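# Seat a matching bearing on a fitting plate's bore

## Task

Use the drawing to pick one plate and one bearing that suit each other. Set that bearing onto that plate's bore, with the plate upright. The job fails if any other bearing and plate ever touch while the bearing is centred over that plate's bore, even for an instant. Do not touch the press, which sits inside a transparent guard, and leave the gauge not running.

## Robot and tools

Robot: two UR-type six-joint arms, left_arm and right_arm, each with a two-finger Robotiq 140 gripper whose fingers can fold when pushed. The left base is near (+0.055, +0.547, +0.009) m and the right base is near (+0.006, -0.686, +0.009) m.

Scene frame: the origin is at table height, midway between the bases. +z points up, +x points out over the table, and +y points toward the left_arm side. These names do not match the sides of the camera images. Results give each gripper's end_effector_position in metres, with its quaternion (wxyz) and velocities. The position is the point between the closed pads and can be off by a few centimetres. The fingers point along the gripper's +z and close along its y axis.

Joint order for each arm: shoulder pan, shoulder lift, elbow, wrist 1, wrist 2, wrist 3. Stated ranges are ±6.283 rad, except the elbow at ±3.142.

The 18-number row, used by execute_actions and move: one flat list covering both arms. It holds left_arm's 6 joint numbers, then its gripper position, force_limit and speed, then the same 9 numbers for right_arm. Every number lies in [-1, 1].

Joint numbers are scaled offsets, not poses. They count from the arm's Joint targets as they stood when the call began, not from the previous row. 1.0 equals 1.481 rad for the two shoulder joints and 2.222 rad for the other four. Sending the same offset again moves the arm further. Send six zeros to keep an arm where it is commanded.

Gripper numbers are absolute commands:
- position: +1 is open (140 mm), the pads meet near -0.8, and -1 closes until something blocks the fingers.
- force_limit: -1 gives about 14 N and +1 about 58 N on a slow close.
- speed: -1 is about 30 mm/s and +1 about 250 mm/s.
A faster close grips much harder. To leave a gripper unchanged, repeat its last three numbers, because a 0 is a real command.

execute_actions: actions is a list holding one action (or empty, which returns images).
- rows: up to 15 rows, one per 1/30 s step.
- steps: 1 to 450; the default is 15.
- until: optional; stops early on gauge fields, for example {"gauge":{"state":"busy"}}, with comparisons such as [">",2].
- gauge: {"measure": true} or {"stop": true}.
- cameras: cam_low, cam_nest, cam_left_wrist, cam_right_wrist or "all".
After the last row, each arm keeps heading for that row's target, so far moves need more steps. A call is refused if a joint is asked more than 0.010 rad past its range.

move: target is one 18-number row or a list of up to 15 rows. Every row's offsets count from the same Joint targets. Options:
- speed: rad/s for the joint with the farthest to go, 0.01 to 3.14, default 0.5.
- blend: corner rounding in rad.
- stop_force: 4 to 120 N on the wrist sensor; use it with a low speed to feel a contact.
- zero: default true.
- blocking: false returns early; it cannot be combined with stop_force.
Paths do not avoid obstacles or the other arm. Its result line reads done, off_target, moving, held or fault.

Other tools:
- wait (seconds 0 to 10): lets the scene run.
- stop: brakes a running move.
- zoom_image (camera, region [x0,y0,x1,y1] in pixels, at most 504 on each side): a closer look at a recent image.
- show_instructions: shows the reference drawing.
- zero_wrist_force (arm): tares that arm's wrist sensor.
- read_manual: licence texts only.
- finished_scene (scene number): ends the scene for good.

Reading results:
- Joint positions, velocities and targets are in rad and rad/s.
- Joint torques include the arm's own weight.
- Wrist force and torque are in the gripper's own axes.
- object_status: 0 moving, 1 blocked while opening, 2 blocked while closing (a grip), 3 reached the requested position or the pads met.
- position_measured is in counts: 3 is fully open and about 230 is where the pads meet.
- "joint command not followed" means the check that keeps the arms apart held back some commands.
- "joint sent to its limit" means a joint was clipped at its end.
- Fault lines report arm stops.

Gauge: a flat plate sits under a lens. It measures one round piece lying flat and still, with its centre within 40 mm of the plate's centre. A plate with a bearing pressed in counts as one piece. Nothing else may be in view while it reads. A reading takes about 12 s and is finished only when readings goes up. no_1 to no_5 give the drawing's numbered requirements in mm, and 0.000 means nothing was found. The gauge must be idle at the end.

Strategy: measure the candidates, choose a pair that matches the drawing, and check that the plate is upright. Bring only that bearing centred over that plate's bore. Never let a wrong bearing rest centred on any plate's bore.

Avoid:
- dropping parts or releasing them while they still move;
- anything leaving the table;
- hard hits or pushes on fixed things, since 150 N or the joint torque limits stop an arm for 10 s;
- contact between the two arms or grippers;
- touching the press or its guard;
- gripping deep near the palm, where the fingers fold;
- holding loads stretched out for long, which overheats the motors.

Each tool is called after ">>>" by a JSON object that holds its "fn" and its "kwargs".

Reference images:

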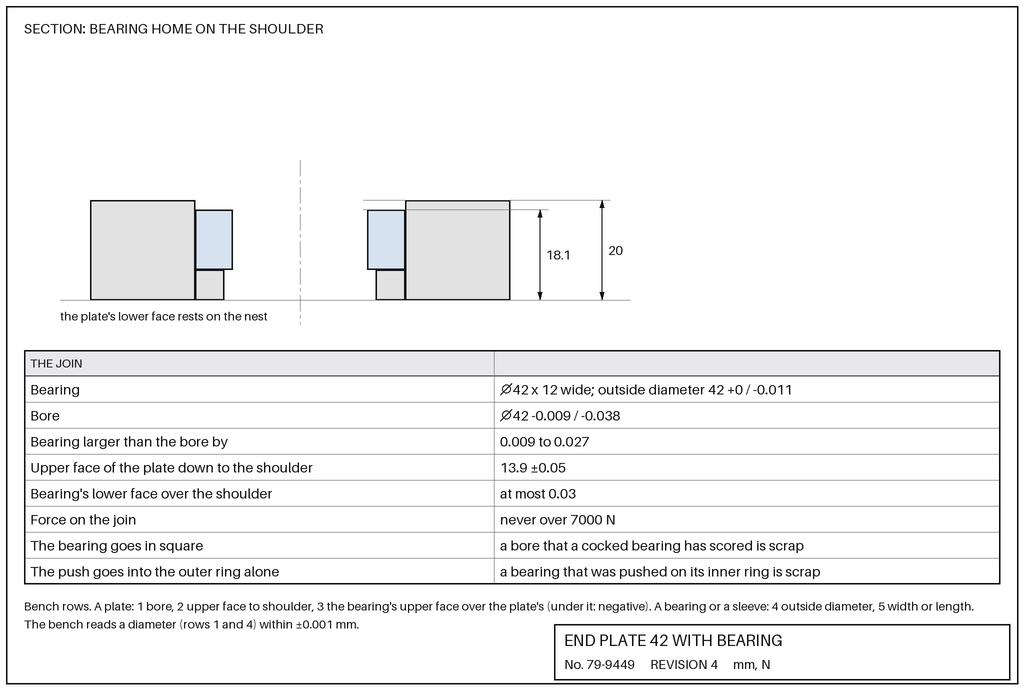

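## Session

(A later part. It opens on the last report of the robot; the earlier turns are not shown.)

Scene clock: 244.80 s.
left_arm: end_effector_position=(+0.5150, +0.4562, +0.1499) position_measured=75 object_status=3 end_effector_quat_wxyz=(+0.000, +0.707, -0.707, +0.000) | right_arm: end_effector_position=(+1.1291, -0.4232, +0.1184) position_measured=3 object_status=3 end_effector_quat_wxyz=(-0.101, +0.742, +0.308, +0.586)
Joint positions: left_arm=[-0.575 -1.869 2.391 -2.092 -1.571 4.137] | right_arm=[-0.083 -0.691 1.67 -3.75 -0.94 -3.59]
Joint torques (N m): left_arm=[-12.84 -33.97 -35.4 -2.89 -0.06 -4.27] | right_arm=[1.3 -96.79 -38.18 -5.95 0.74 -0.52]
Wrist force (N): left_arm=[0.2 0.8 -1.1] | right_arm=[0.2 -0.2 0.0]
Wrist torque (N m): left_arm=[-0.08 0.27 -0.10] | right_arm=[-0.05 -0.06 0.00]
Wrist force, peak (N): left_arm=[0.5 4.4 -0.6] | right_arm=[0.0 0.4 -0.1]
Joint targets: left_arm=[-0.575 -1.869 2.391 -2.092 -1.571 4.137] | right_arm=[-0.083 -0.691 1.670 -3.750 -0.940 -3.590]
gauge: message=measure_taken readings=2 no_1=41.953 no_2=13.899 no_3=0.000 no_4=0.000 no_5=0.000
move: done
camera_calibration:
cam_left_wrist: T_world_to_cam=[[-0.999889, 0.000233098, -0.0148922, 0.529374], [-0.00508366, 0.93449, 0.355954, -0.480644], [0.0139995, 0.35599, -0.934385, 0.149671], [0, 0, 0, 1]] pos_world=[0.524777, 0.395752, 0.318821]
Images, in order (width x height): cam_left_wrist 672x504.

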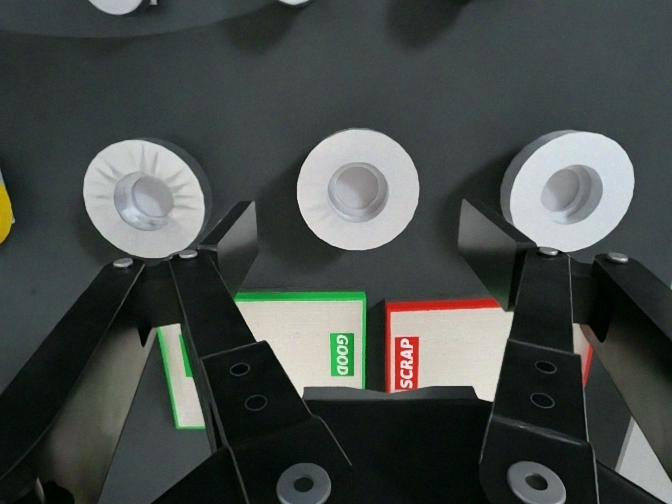

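>>> {"fn": "move", "kwargs": {"target": [[0,0.1049,0.0505,-0.1204,0,0,0.43,0,-1,0,0,0,0,0,0,1,1,1],[0,0.1049,0.0505,-0.1204,0,0,-1,0,-1,0,0,0,0,0,0,1,1,1]], "speed": 0.2}}

>>> {"fn": "move", "kwargs": {"target": [[0,-0.1049,-0.0505,0.1204,0,0,-1,0,-1,0,0,0,0,0,0,1,1,1],[0.4215,0.3606,-0.3780,0.1376,0,0.2809,-1,0,-1,0,0,0,0,0,0,1,1,1],[0.4215,0.4036,-0.3524,0.0833,0,0.2809,-1,0,-1,0,0,0,0,0,0,1,1,1]], "speed": [0.25,0.5,0.15]}}

>>> {"fn": "move", "kwargs": {"target": [0,0.0195,0.0084,-0.0213,0,0,-1,0,-1,0,0,0,0,0,0,1,1,1], "speed": 0.012, "stop_force": 6, "cameras": ["cam_left_wrist"]}}

>>> {"fn": "zoom_image", "kwargs": {"camera": "cam_left_wrist", "region": [220, 100, 500, 340]}}

Scene clock: 277.63 s.
left_arm: end_effector_position=(+0.5148, +0.4563, +0.0498) position_measured=105 object_status=0 end_effector_quat_wxyz=(+0.000, +0.707, -0.707, +0.000) | right_arm: end_effector_position=(+1.1291, -0.4232, +0.1184) position_measured=3 object_status=3 end_effector_quat_wxyz=(-0.101, +0.742, +0.308, +0.586)
Joint positions: left_arm=[-0.575 -1.714 2.503 -2.36 -1.571 4.137] | right_arm=[-0.083 -0.691 1.67 -3.75 -0.94 -3.59]
Joint torques (N m): left_arm=[-13.2 -13.86 -30.25 -6.96 -0.36 -3.25] | right_arm=[-2.54 -98.77 -39.41 -5.99 0.55 -0.38]
Wrist force (N): left_arm=[-4.0 7.7 -24.9] | right_arm=[-0.1 0.0 -0.1]
Wrist torque (N m): left_arm=[-0.07 0.17 -0.08] | right_arm=[0.01 0.02 -0.01]
Wrist force, peak (N): left_arm=[-4.1 7.8 -25.4] | right_arm=[0.5 -0.3 0.3]
Joint targets: left_arm=[-0.575 -1.714 2.503 -2.360 -1.571 4.137] | right_arm=[-0.083 -0.691 1.670 -3.750 -0.940 -3.590]
gauge: message=measure_taken readings=2 no_1=41.953 no_2=13.899 no_3=0.000 no_4=0.000 no_5=0.000
move: done

Scene clock: 282.37 s.
left_arm: end_effector_position=(+0.9049, +0.7629, +0.0750) position_measured=105 object_status=2 end_effector_quat_wxyz=(+0.000, +0.707, -0.707, +0.000) | right_arm: end_effector_position=(+1.1291, -0.4232, +0.1184) position_measured=3 object_status=3 end_effector_quat_wxyz=(-0.101, +0.742, +0.308, +0.586)
Joint positions: left_arm=[0.049 -1.116 1.72 -2.174 -1.571 4.761] | right_arm=[-0.083 -0.691 1.67 -3.75 -0.94 -3.59]
Joint torques (N m): left_arm=[16.39 -77.9 -34.92 -8.51 -0.38 3.71] | right_arm=[0.28 -97.01 -39.13 -5.99 0.56 -0.43]
Wrist force (N): left_arm=[0.5 1.0 3.2] | right_arm=[-0.1 0.0 0.1]
Wrist torque (N m): left_arm=[0.01 0.31 -0.25] | right_arm=[0.00 0.02 -0.01]
Wrist force, peak (N): left_arm=[-4.1 7.6 -24.6] | right_arm=[0.1 -0.5 0.1]
Joint targets: left_arm=[0.049 -1.116 1.720 -2.175 -1.571 4.761] | right_arm=[-0.083 -0.691 1.670 -3.750 -0.940 -3.590]
gauge: message=measure_taken readings=2 no_1=41.953 no_2=13.899 no_3=0.000 no_4=0.000 no_5=0.000
move: done

Scene clock: 286.47 s.
left_arm: end_effector_position=(+0.9048, +0.7629, +0.0532) position_measured=105 object_status=2 end_effector_quat_wxyz=(+0.000, +0.707, -0.707, +0.000) | right_arm: end_effector_position=(+1.1291, -0.4232, +0.1184) position_measured=3 object_status=3 end_effector_quat_wxyz=(-0.101, +0.742, +0.308, +0.586)
Joint positions: left_arm=[0.049 -1.095 1.733 -2.209 -1.571 4.761] | right_arm=[-0.083 -0.691 1.67 -3.75 -0.94 -3.59]
Joint torques (N m): left_arm=[13.62 -98.11 -44.18 -3.03 -0.65 3.5] | right_arm=[1.72 -97.79 -38.81 -6.14 0.59 -0.27]
Wrist force (N): left_arm=[0.9 2.4 -2.8] | right_arm=[0.1 -0.2 0.0]
Wrist torque (N m): left_arm=[-0.07 0.34 -0.27] | right_arm=[-0.04 -0.03 -0.01]
Wrist force, peak (N): left_arm=[2.3 11.3 -19.3] | right_arm=[0.0 0.0 0.5]
Joint targets: left_arm=[0.049 -1.095 1.733 -2.209 -1.571 4.761] | right_arm=[-0.083 -0.691 1.670 -3.750 -0.940 -3.590]
gauge: message=measure_taken readings=2 no_1=41.953 no_2=13.899 no_3=0.000 no_4=0.000 no_5=0.000
move: contact (left_arm); left_arm: the wrist 1 is farthest, 0.014 rad from its target
camera_calibration:
cam_left_wrist: T_world_to_cam=[[-0.999888, -0.0000511049, -0.014998, 0.917842], [-0.0053838, 0.934569, 0.355742, -0.730676], [0.0139985, 0.355783, -0.934464, -0.0551942], [0, 0, 0, 1]] pos_world=[0.914577, 0.702551, 0.222121]
Images, in order (width x height): cam_left_wrist 672x504.

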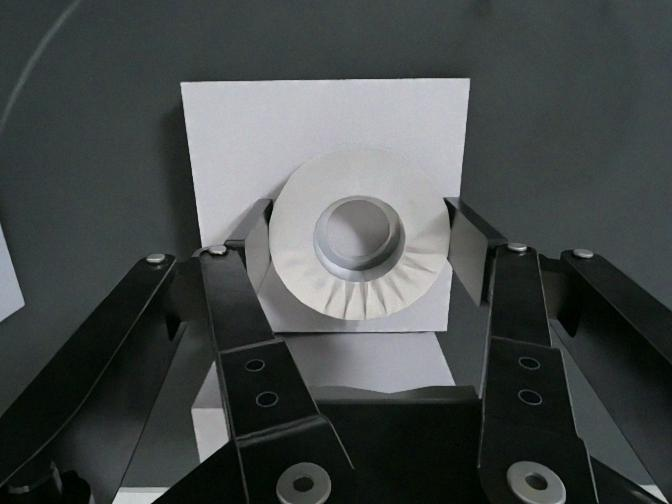

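Scaled by 1.800 from the camera's 672x504 image, which has a finer 960x720 frame.

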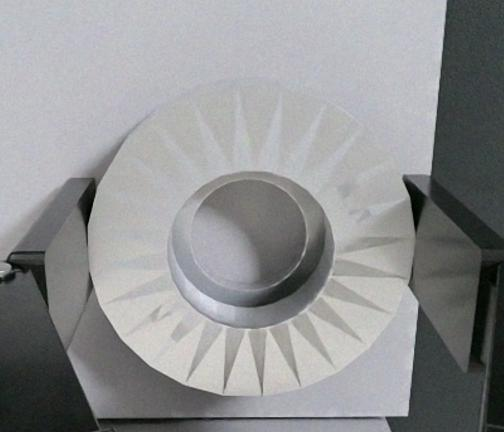

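>>> {"fn": "move", "kwargs": {"target": [[0,0,0,0,0,0,0.6,0,-0.8,0,0,0,0,0,0,1,1,1],[0,-0.0564,-0.0316,0.0698,0,0,0.6,0,-0.8,0,0,0,0,0,0,1,1,1],[-0.4523,-0.3098,0.1605,0.0461,0,-0.3014,0.6,0,-0.8,0,0,0,0,0,0,1,1,1]], "speed": [0.5,0.3,1]}}

>>> {"fn": "execute_actions", "kwargs": {"actions": [{"gauge":{"measure":true},"rows":[[0,0,0,0,0,0,0.11,-0.1,-1,0,0,0,0,0,0,1,1,1]],"steps":15}]}}

>>> {"fn": "execute_actions", "kwargs": {"actions": [{"steps":420,"until":{"gauge":{"state":"idle"}}}]}}

Scene clock: 307.57 s.
left_arm: end_effector_position=(+0.6618, +0.3271, +0.1698) position_measured=53 object_status=3 end_effector_quat_wxyz=(+0.000, +0.707, -0.707, +0.000) | right_arm: end_effector_position=(+1.1291, -0.4232, +0.1184) position_measured=3 object_status=3 end_effector_quat_wxyz=(-0.101, +0.742, +0.308, +0.586)
Joint positions: left_arm=[-0.621 -1.554 2.09 -2.106 -1.571 4.092] | right_arm=[-0.083 -0.691 1.67 -3.75 -0.94 -3.59]
Joint torques (N m): left_arm=[-14.78 -61.86 -34.96 -8.24 -0.3 -4.26] | right_arm=[-0.77 -95.94 -40.2 -6.34 0.64 0.08]
Wrist force (N): left_arm=[0.4 0.4 -0.5] | right_arm=[0.3 -0.2 -0.3]
Wrist torque (N m): left_arm=[-0.16 0.21 -0.13] | right_arm=[-0.04 -0.05 -0.01]
Wrist force, peak (N): left_arm=[4.4 4.4 -0.4] | right_arm=[0.4 -0.1 0.4]
Joint targets: left_arm=[-0.621 -1.554 2.090 -2.106 -1.571 4.091] | right_arm=[-0.083 -0.691 1.670 -3.750 -0.940 -3.590]
gauge: message=measure_taken readings=2 no_1=41.953 no_2=13.899 no_3=0.000 no_4=0.000 no_5=0.000
move: done

Scene clock: 309.10 s.
left_arm: end_effector_position=(+0.6617, +0.3270, +0.1698) position_measured=115 object_status=0 end_effector_quat_wxyz=(+0.000, +0.707, -0.707, +0.000) | right_arm: end_effector_position=(+1.1291, -0.4232, +0.1184) position_measured=3 object_status=3 end_effector_quat_wxyz=(-0.101, +0.742, +0.308, +0.586)
Joint positions: left_arm=[-0.621 -1.554 2.09 -2.106 -1.571 4.091] | right_arm=[-0.083 -0.691 1.67 -3.75 -0.94 -3.59]
Joint torques (N m): left_arm=[-13.59 -62.59 -35.39 -8.27 -0.3 -4.09] | right_arm=[0.03 -97.41 -39.64 -6.27 0.46 -0.45]
Wrist force (N): left_arm=[0.7 0.3 -0.6] | right_arm=[0.1 -0.2 0.3]
Wrist torque (N m): left_arm=[-0.19 0.16 -0.13] | right_arm=[-0.06 -0.03 -0.01]
Wrist force, peak (N): left_arm=[0.8 0.4 -0.8] | right_arm=[0.5 0.1 0.1]
Joint targets: left_arm=[-0.621 -1.554 2.090 -2.106 -1.571 4.091] | right_arm=[-0.083 -0.691 1.670 -3.750 -0.940 -3.590]
gauge: state=busy message=measure_taken readings=2 no_1=41.953 no_2=13.899 no_3=0.000 no_4=0.000 no_5=0.000

Scene clock: 319.77 s.
left_arm: end_effector_position=(+0.6617, +0.3270, +0.1698) position_measured=115 object_status=3 end_effector_quat_wxyz=(+0.000, +0.707, -0.707, +0.000) | right_arm: end_effector_position=(+1.1291, -0.4232, +0.1184) position_measured=3 object_status=3 end_effector_quat_wxyz=(-0.101, +0.742, +0.308, +0.586)
Joint positions: left_arm=[-0.621 -1.554 2.09 -2.106 -1.571 4.091] | right_arm=[-0.083 -0.691 1.67 -3.75 -0.94 -3.59]
Joint torques (N m): left_arm=[-14.13 -62.76 -35.58 -7.98 -0.37 -4.15] | right_arm=[-0.82 -97.87 -40 -5.71 0.63 -0.2]
Wrist force (N): left_arm=[0.5 0.4 -0.6] | right_arm=[0.0 0.0 -0.2]
Wrist torque (N m): left_arm=[-0.17 0.20 -0.13] | right_arm=[-0.01 0.01 -0.01]
Wrist force, peak (N): left_arm=[0.6 0.7 -0.9] | right_arm=[0.5 -0.1 0.3]
Joint targets: left_arm=[-0.621 -1.554 2.090 -2.106 -1.571 4.091] | right_arm=[-0.083 -0.691 1.670 -3.750 -0.940 -3.590]
Tool commands: left_gripper/position=+0.11 left_gripper/force_limit=-0.1 left_gripper/speed=-1.0 right_gripper/position=+1.0 right_gripper/force_limit=+1.0 right_gripper/speed=+1.0
gauge: message=measure_taken readings=3 no_1=41.984 no_2=13.900 no_3=0.000 no_4=0.000 no_5=0.000

>>> {"fn": "move", "kwargs": {"target": [[0,0.0899,0.0458,-0.1060,0,0,0.11,-0.1,-1,0,0,0,0,0,0,1,1,1],[0,0.0899,0.0458,-0.1060,0,0,-1,-0.1,-1,0,0,0,0,0,0,1,1,1],[0,0.0899,0.0458,-0.1060,0,0,0.11,-0.1,-1,0,0,0,0,0,0,1,1,1],[0,0,0,0,0,0,0.11,-0.1,-1,0,0,0,0,0,0,1,1,1]], "speed": [0.3,0.3,0.3,0.4]}}

>>> {"fn": "move", "kwargs": {"target": [[0,0,0,0,0,-0.7069,0.11,-0.1,-1,0,0,0,0,0,0,1,1,1],[0,0.0899,0.0458,-0.1060,0,-0.7069,0.11,-0.1,-1,0,0,0,0,0,0,1,1,1],[0,0.0899,0.0458,-0.1060,0,-0.7069,-1,-0.1,-1,0,0,0,0,0,0,1,1,1]], "speed": [1.2,0.3,0.3]}}

Scene clock: 339.50 s.
left_arm: end_effector_position=(+0.6617, +0.3270, +0.1697) position_measured=115 object_status=3 end_effector_quat_wxyz=(+0.000, +0.707, -0.707, +0.000) | right_arm: end_effector_position=(+1.1291, -0.4232, +0.1184) position_measured=3 object_status=3 end_effector_quat_wxyz=(-0.101, +0.742, +0.308, +0.586)
Joint positions: left_arm=[-0.621 -1.554 2.09 -2.106 -1.571 4.091] | right_arm=[-0.083 -0.691 1.67 -3.75 -0.94 -3.59]
Joint torques (N m): left_arm=[-11.75 -62.23 -47.88 -3.02 0.05 -3.93] | right_arm=[-1.82 -96.9 -40.98 -5.7 0.8 -0.25]
Wrist force (N): left_arm=[0.4 0.4 -0.7] | right_arm=[0.2 0.0 0.1]
Wrist torque (N m): left_arm=[-0.16 0.22 -0.13] | right_arm=[0.01 -0.04 -0.01]
Wrist force, peak (N): left_arm=[-1.7 4.3 -14.4] | right_arm=[0.3 -0.5 -0.2]
Joint targets: left_arm=[-0.621 -1.554 2.090 -2.106 -1.571 4.091] | right_arm=[-0.083 -0.691 1.670 -3.750 -0.940 -3.590]
gauge: message=measure_taken readings=3 no_1=41.984 no_2=13.900 no_3=0.000 no_4=0.000 no_5=0.000
move: done

Scene clock: 344.17 s.
left_arm: end_effector_position=(+0.6617, +0.3270, +0.0567) position_measured=168 object_status=0 end_effector_quat_wxyz=(+0.000, +1.000, +0.000, +0.000) | right_arm: end_effector_position=(+1.1291, -0.4232, +0.1184) position_measured=3 object_status=3 end_effector_quat_wxyz=(-0.101, +0.742, +0.308, +0.586)
Joint positions: left_arm=[-0.621 -1.421 2.192 -2.342 -1.571 2.521] | right_arm=[-0.083 -0.691 1.67 -3.75 -0.94 -3.59]
Joint torques (N m): left_arm=[-11.94 -41.05 -29.12 -7.53 0.04 -4.18] | right_arm=[-1.26 -97.1 -40.56 -6.22 0.37 0.04]
Wrist force (N): left_arm=[-2.6 -2.1 -13.7] | right_arm=[-0.2 0.0 0.2]
Wrist torque (N m): left_arm=[0.01 0.13 -0.13] | right_arm=[0.01 0.03 -0.01]
Wrist force, peak (N): left_arm=[-3.1 -2.5 -14.7] | right_arm=[0.3 -0.1 -0.4]
Joint targets: left_arm=[-0.621 -1.421 2.192 -2.342 -1.571 2.521] | right_arm=[-0.083 -0.691 1.670 -3.750 -0.940 -3.590]
gauge: message=measure_taken readings=3 no_1=41.984 no_2=13.900 no_3=0.000 no_4=0.000 no_5=0.000
move: done

>>> {"fn": "move", "kwargs": {"target": [[0,-0.0899,-0.0458,0.1060,0,0,-1,-0.1,-1,0,0,0,0,0,0,1,1,1],[0.4535,0.1633,-0.2385,0.1297,0,0.3021,-1,-0.1,-1,0,0,0,0,0,0,1,1,1],[0.4535,0.1970,-0.2175,0.0863,0,0.3021,-1,-0.1,-1,0,0,0,0,0,0,1,1,1]], "speed": [0.4,0.6,0.2], "cameras": ["cam_left_wrist"]}}

>>> {"fn": "zoom_image", "kwargs": {"camera": "cam_left_wrist", "region": [220, 100, 500, 340]}}

Scene clock: 366.80 s.
left_arm: end_effector_position=(+0.9051, +0.7645, +0.0901) position_measured=168 object_status=2 end_effector_quat_wxyz=(+0.000, +1.000, +0.000, +0.000) | right_arm: end_effector_position=(+1.1291, -0.4232, +0.1184) position_measured=3 object_status=3 end_effector_quat_wxyz=(-0.101, +0.742, +0.308, +0.586)
Joint positions: left_arm=[0.051 -1.129 1.708 -2.15 -1.571 3.192] | right_arm=[-0.083 -0.691 1.67 -3.75 -0.94 -3.59]
Joint torques (N m): left_arm=[16.44 -74.65 -34.82 -8.36 -0.07 3.7] | right_arm=[-0.84 -97.3 -41.29 -6.12 0.65 0.04]
Wrist force (N): left_arm=[0.2 0.9 1.1] | right_arm=[0.0 0.0 0.2]
Wrist torque (N m): left_arm=[-0.04 0.35 -0.24] | right_arm=[-0.01 0.01 -0.01]
Wrist force, peak (N): left_arm=[-3.2 -2.3 -15.0] | right_arm=[0.4 0.1 0.5]
Joint targets: left_arm=[0.051 -1.129 1.708 -2.150 -1.571 3.192] | right_arm=[-0.083 -0.691 1.670 -3.750 -0.940 -3.590]
gauge: message=measure_taken readings=3 no_1=41.984 no_2=13.900 no_3=0.000 no_4=0.000 no_5=0.000
move: done
camera_calibration:
cam_left_wrist: T_world_to_cam=[[0.00016822, -0.999888, -0.0149402, 0.777898], [-0.934297, -0.00548326, 0.356453, 0.814117], [-0.356495, 0.0138987, -0.934194, 0.575462], [0, 0, 0, 1]] pos_world=[0.965646, 0.774277, 0.259021]
Images, in order (width x height): cam_left_wrist 672x504.

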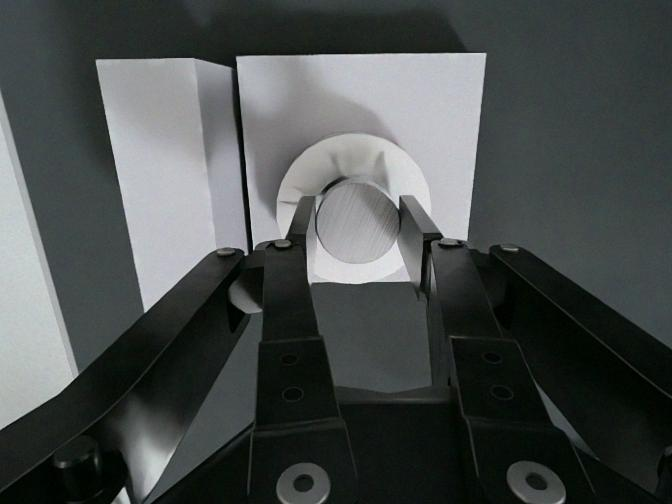

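Scaled by 1.800 from the camera's 672x504 image, which has a finer 960x720 frame.

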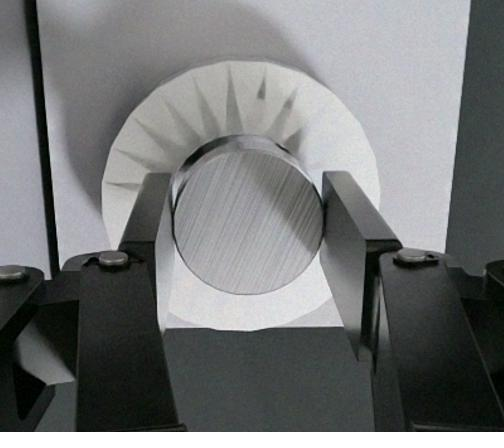

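>>> {"fn": "zoom_image", "kwargs": {"camera": "cam_left_wrist", "region": [265, 125, 445, 225]}}

Scaled by 2.800 from the camera's 672x504 image, which has a finer 960x720 frame.

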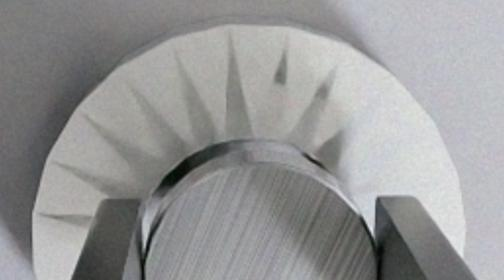

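>>> {"fn": "move", "kwargs": {"target": [0.0012,0,0,0,0,0.0008,-1,-0.1,-1,0,0,0,0,0,0,1,1,1]}}

>>> {"fn": "move", "kwargs": {"target": [0,0.0125,0.0060,-0.0145,0,0,-1,-0.1,-1,0,0,0,0,0,0,1,1,1], "speed": 0.012, "stop_force": 5, "cameras": ["cam_left_wrist"]}}

>>> {"fn": "zoom_image", "kwargs": {"camera": "cam_left_wrist", "region": [220, 100, 500, 340]}}

Scene clock: 394.33 s.
left_arm: end_effector_position=(+0.9047, +0.7660, +0.0900) position_measured=168 object_status=2 end_effector_quat_wxyz=(+0.000, +1.000, +0.000, +0.000) | right_arm: end_effector_position=(+1.1291, -0.4232, +0.1184) position_measured=3 object_status=3 end_effector_quat_wxyz=(-0.101, +0.742, +0.308, +0.586)
Joint positions: left_arm=[0.053 -1.129 1.708 -2.15 -1.571 3.194] | right_arm=[-0.083 -0.691 1.67 -3.75 -0.94 -3.59]
Joint torques (N m): left_arm=[16.34 -74.47 -35.1 -8.26 -0.04 3.65] | right_arm=[0.93 -98.22 -42.44 -6.09 0.74 -0.28]
Wrist force (N): left_arm=[0.5 1.1 1.4] | right_arm=[0.0 0.2 0.2]
Wrist torque (N m): left_arm=[0.01 0.29 -0.24] | right_arm=[0.03 -0.01 -0.01]
Wrist force, peak (N): left_arm=[0.2 1.2 1.5] | right_arm=[0.4 -0.2 0.3]
Joint targets: left_arm=[0.053 -1.129 1.708 -2.150 -1.571 3.194] | right_arm=[-0.083 -0.691 1.670 -3.750 -0.940 -3.590]
gauge: message=measure_taken readings=3 no_1=41.984 no_2=13.900 no_3=0.000 no_4=0.000 no_5=0.000
move: done

Scene clock: 397.23 s.
left_arm: end_effector_position=(+0.9049, +0.7660, +0.0782) position_measured=168 object_status=2 end_effector_quat_wxyz=(+0.000, +1.000, +0.000, +0.000) | right_arm: end_effector_position=(+1.1291, -0.4232, +0.1184) position_measured=3 object_status=3 end_effector_quat_wxyz=(-0.101, +0.742, +0.308, +0.586)
Joint positions: left_arm=[0.053 -1.118 1.716 -2.169 -1.571 3.194] | right_arm=[-0.083 -0.691 1.67 -3.75 -0.94 -3.59]
Joint torques (N m): left_arm=[15.88 -100.6 -45.98 -3.01 0.14 3.52] | right_arm=[-0.02 -99.11 -43.01 -6.04 0.52 -0.27]
Wrist force (N): left_arm=[1.3 2.6 0.9] | right_arm=[0.0 -0.2 0.1]
Wrist torque (N m): left_arm=[-0.09 0.29 -0.24] | right_arm=[-0.05 -0.01 -0.01]
Wrist force, peak (N): left_arm=[-3.5 6.4 -10.9] | right_arm=[0.4 -0.2 0.1]
Joint targets: left_arm=[0.053 -1.118 1.716 -2.169 -1.571 3.194] | right_arm=[-0.083 -0.691 1.670 -3.750 -0.940 -3.590]
gauge: message=measure_taken readings=3 no_1=41.984 no_2=13.900 no_3=0.000 no_4=0.000 no_5=0.000
move: contact (left_arm); left_arm: the wrist 1 is farthest, 0.013 rad from its target
camera_calibration:
cam_left_wrist: T_world_to_cam=[[0.000171812, -0.999888, -0.01494, 0.779217], [-0.934377, -0.00548345, 0.356245, 0.818216], [-0.356287, 0.0138984, -0.934273, 0.564037], [0, 0, 0, 1]] pos_world=[0.965347, 0.775777, 0.247121]
Images, in order (width x height): cam_left_wrist 672x504.

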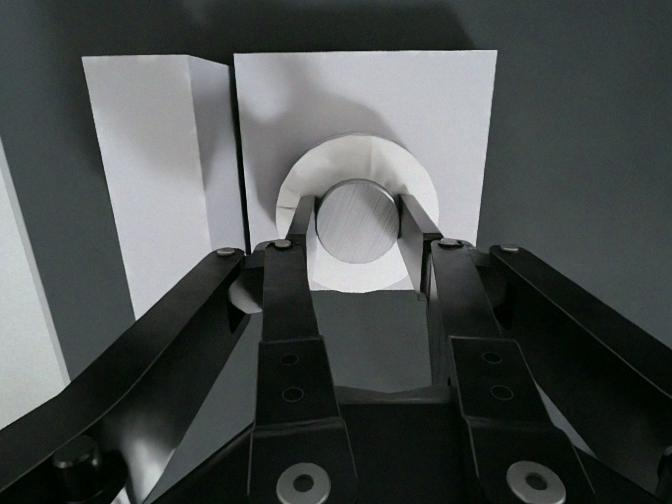

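Scaled by 1.800 from the camera's 672x504 image, which has a finer 960x720 frame.

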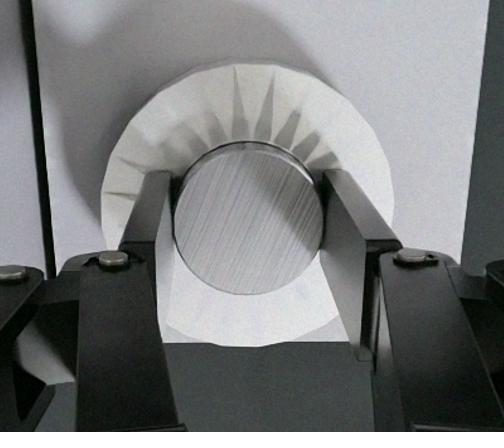

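>>> {"fn": "move", "kwargs": {"target": [0,0.0018,0.0009,-0.0021,0,0,-1,-0.1,-1,0,0,0,0,0,0,1,1,1], "speed": 0.01, "stop_force": 8}}

>>> {"fn": "move", "kwargs": {"target": [[0,0,0,0,0,0,0.11,-0.1,-1,0,0,0,0,0,0,1,1,1],[0,-0.0440,-0.0238,0.0528,0,0,0.11,-0.1,-1,0,0,0,0,0,0,1,1,1]], "speed": 0.2, "cameras": ["cam_left_wrist","cam_low"]}}

>>> {"fn": "zoom_image", "kwargs": {"camera": "cam_left_wrist", "region": [220, 100, 500, 340]}}

>>> {"fn": "zoom_image", "kwargs": {"camera": "cam_low", "region": [592, 260, 672, 340]}}

Scene clock: 411.87 s.
left_arm: end_effector_position=(+0.9049, +0.7660, +0.0780) position_measured=168 object_status=2 end_effector_quat_wxyz=(+0.000, +1.000, +0.000, +0.000) | right_arm: end_effector_position=(+1.1291, -0.4232, +0.1184) position_measured=3 object_status=3 end_effector_quat_wxyz=(-0.101, +0.742, +0.308, +0.586)
Joint positions: left_arm=[0.053 -1.118 1.716 -2.169 -1.571 3.194] | right_arm=[-0.083 -0.691 1.67 -3.75 -0.94 -3.59]
Joint torques (N m): left_arm=[14.28 -101.66 -47.56 -4.27 0.06 3.4] | right_arm=[-0.15 -96.02 -43.14 -5.87 0.38 -0.27]
Wrist force (N): left_arm=[-0.7 1.4 1.9] | right_arm=[0.1 0.0 0.2]
Wrist torque (N m): left_arm=[-0.06 0.33 -0.25] | right_arm=[-0.01 -0.03 -0.01]
Wrist force, peak (N): left_arm=[-7.2 3.7 -10.8] | right_arm=[0.5 0.1 0.4]
Joint targets: left_arm=[0.053 -1.118 1.716 -2.169 -1.571 3.194] | right_arm=[-0.083 -0.691 1.670 -3.750 -0.940 -3.590]
gauge: message=measure_taken readings=3 no_1=41.984 no_2=13.900 no_3=0.000 no_4=0.000 no_5=0.000
move: contact (left_arm)

Scene clock: 414.33 s.
left_arm: end_effector_position=(+0.9034, +0.7659, +0.1522) position_measured=115 object_status=3 end_effector_quat_wxyz=(+0.000, +1.000, +0.000, +0.000) | right_arm: end_effector_position=(+1.1291, -0.4232, +0.1184) position_measured=3 object_status=3 end_effector_quat_wxyz=(-0.101, +0.742, +0.308, +0.586)
Joint positions: left_arm=[0.053 -1.183 1.664 -2.052 -1.571 3.194] | right_arm=[-0.083 -0.691 1.67 -3.75 -0.94 -3.59]
Joint torques (N m): left_arm=[15.13 -97.63 -49.05 -3.15 0.3 3.38] | right_arm=[-0.54 -97.85 -42.93 -6.09 0.63 0.08]
Wrist force (N): left_arm=[0.2 1.4 -0.1] | right_arm=[0.1 0.2 0.2]
Wrist torque (N m): left_arm=[0.12 0.35 -0.28] | right_arm=[0.04 -0.02 -0.01]
Wrist force, peak (N): left_arm=[0.5 1.1 3.2] | right_arm=[0.3 0.2 0.5]
Joint targets: left_arm=[0.053 -1.183 1.664 -2.052 -1.571 3.194] | right_arm=[-0.083 -0.691 1.670 -3.750 -0.940 -3.590]
gauge: message=measure_taken readings=3 no_1=41.984 no_2=13.900 no_3=0.000 no_4=0.000 no_5=0.000
move: done
camera_calibration:
cam_left_wrist: T_world_to_cam=[[0.000187166, -0.999888, -0.0149394, 0.780208], [-0.934726, -0.00548391, 0.355326, 0.7909], [-0.355368, 0.0138977, -0.934623, 0.631798], [0, 0, 0, 1]] pos_world=[0.96365, 0.775677, 0.321122]
Images, in order (width x height): cam_low 672x504, cam_left_wrist 672x504.

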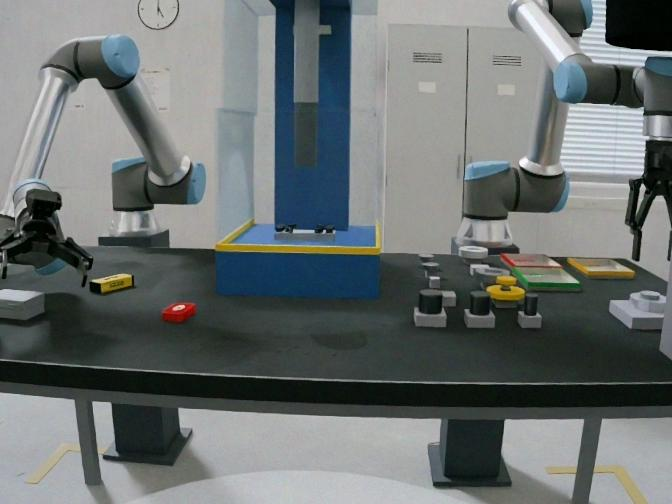

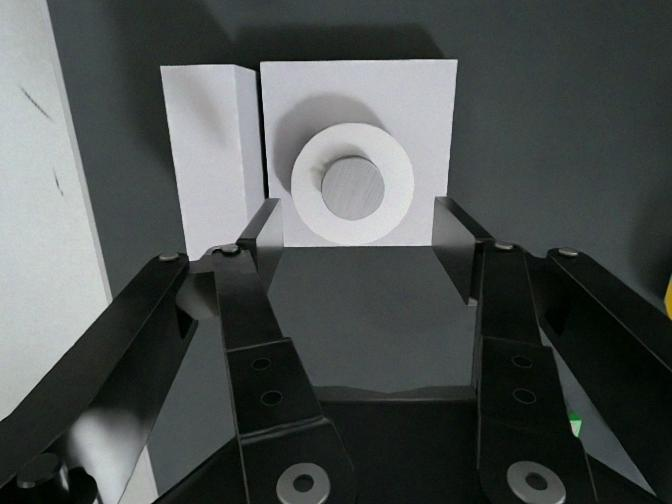

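Scaled by 1.800 from the camera's 672x504 image, which has a finer 960x720 frame.

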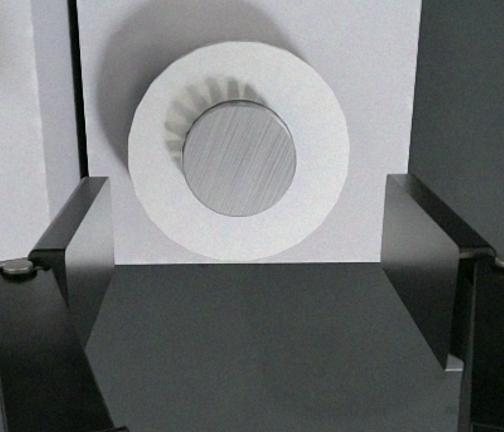

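Scaled by 6.300 from the camera's 672x504 image, which has a finer 960x720 frame.

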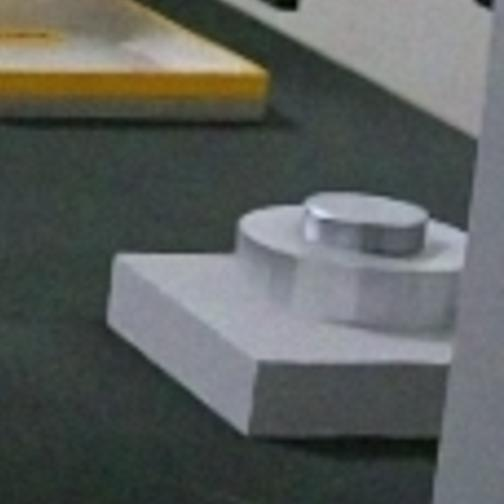

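>>> {"fn": "finished_scene", "kwargs": {"scene": 2}}

The scene is finished: the task was done.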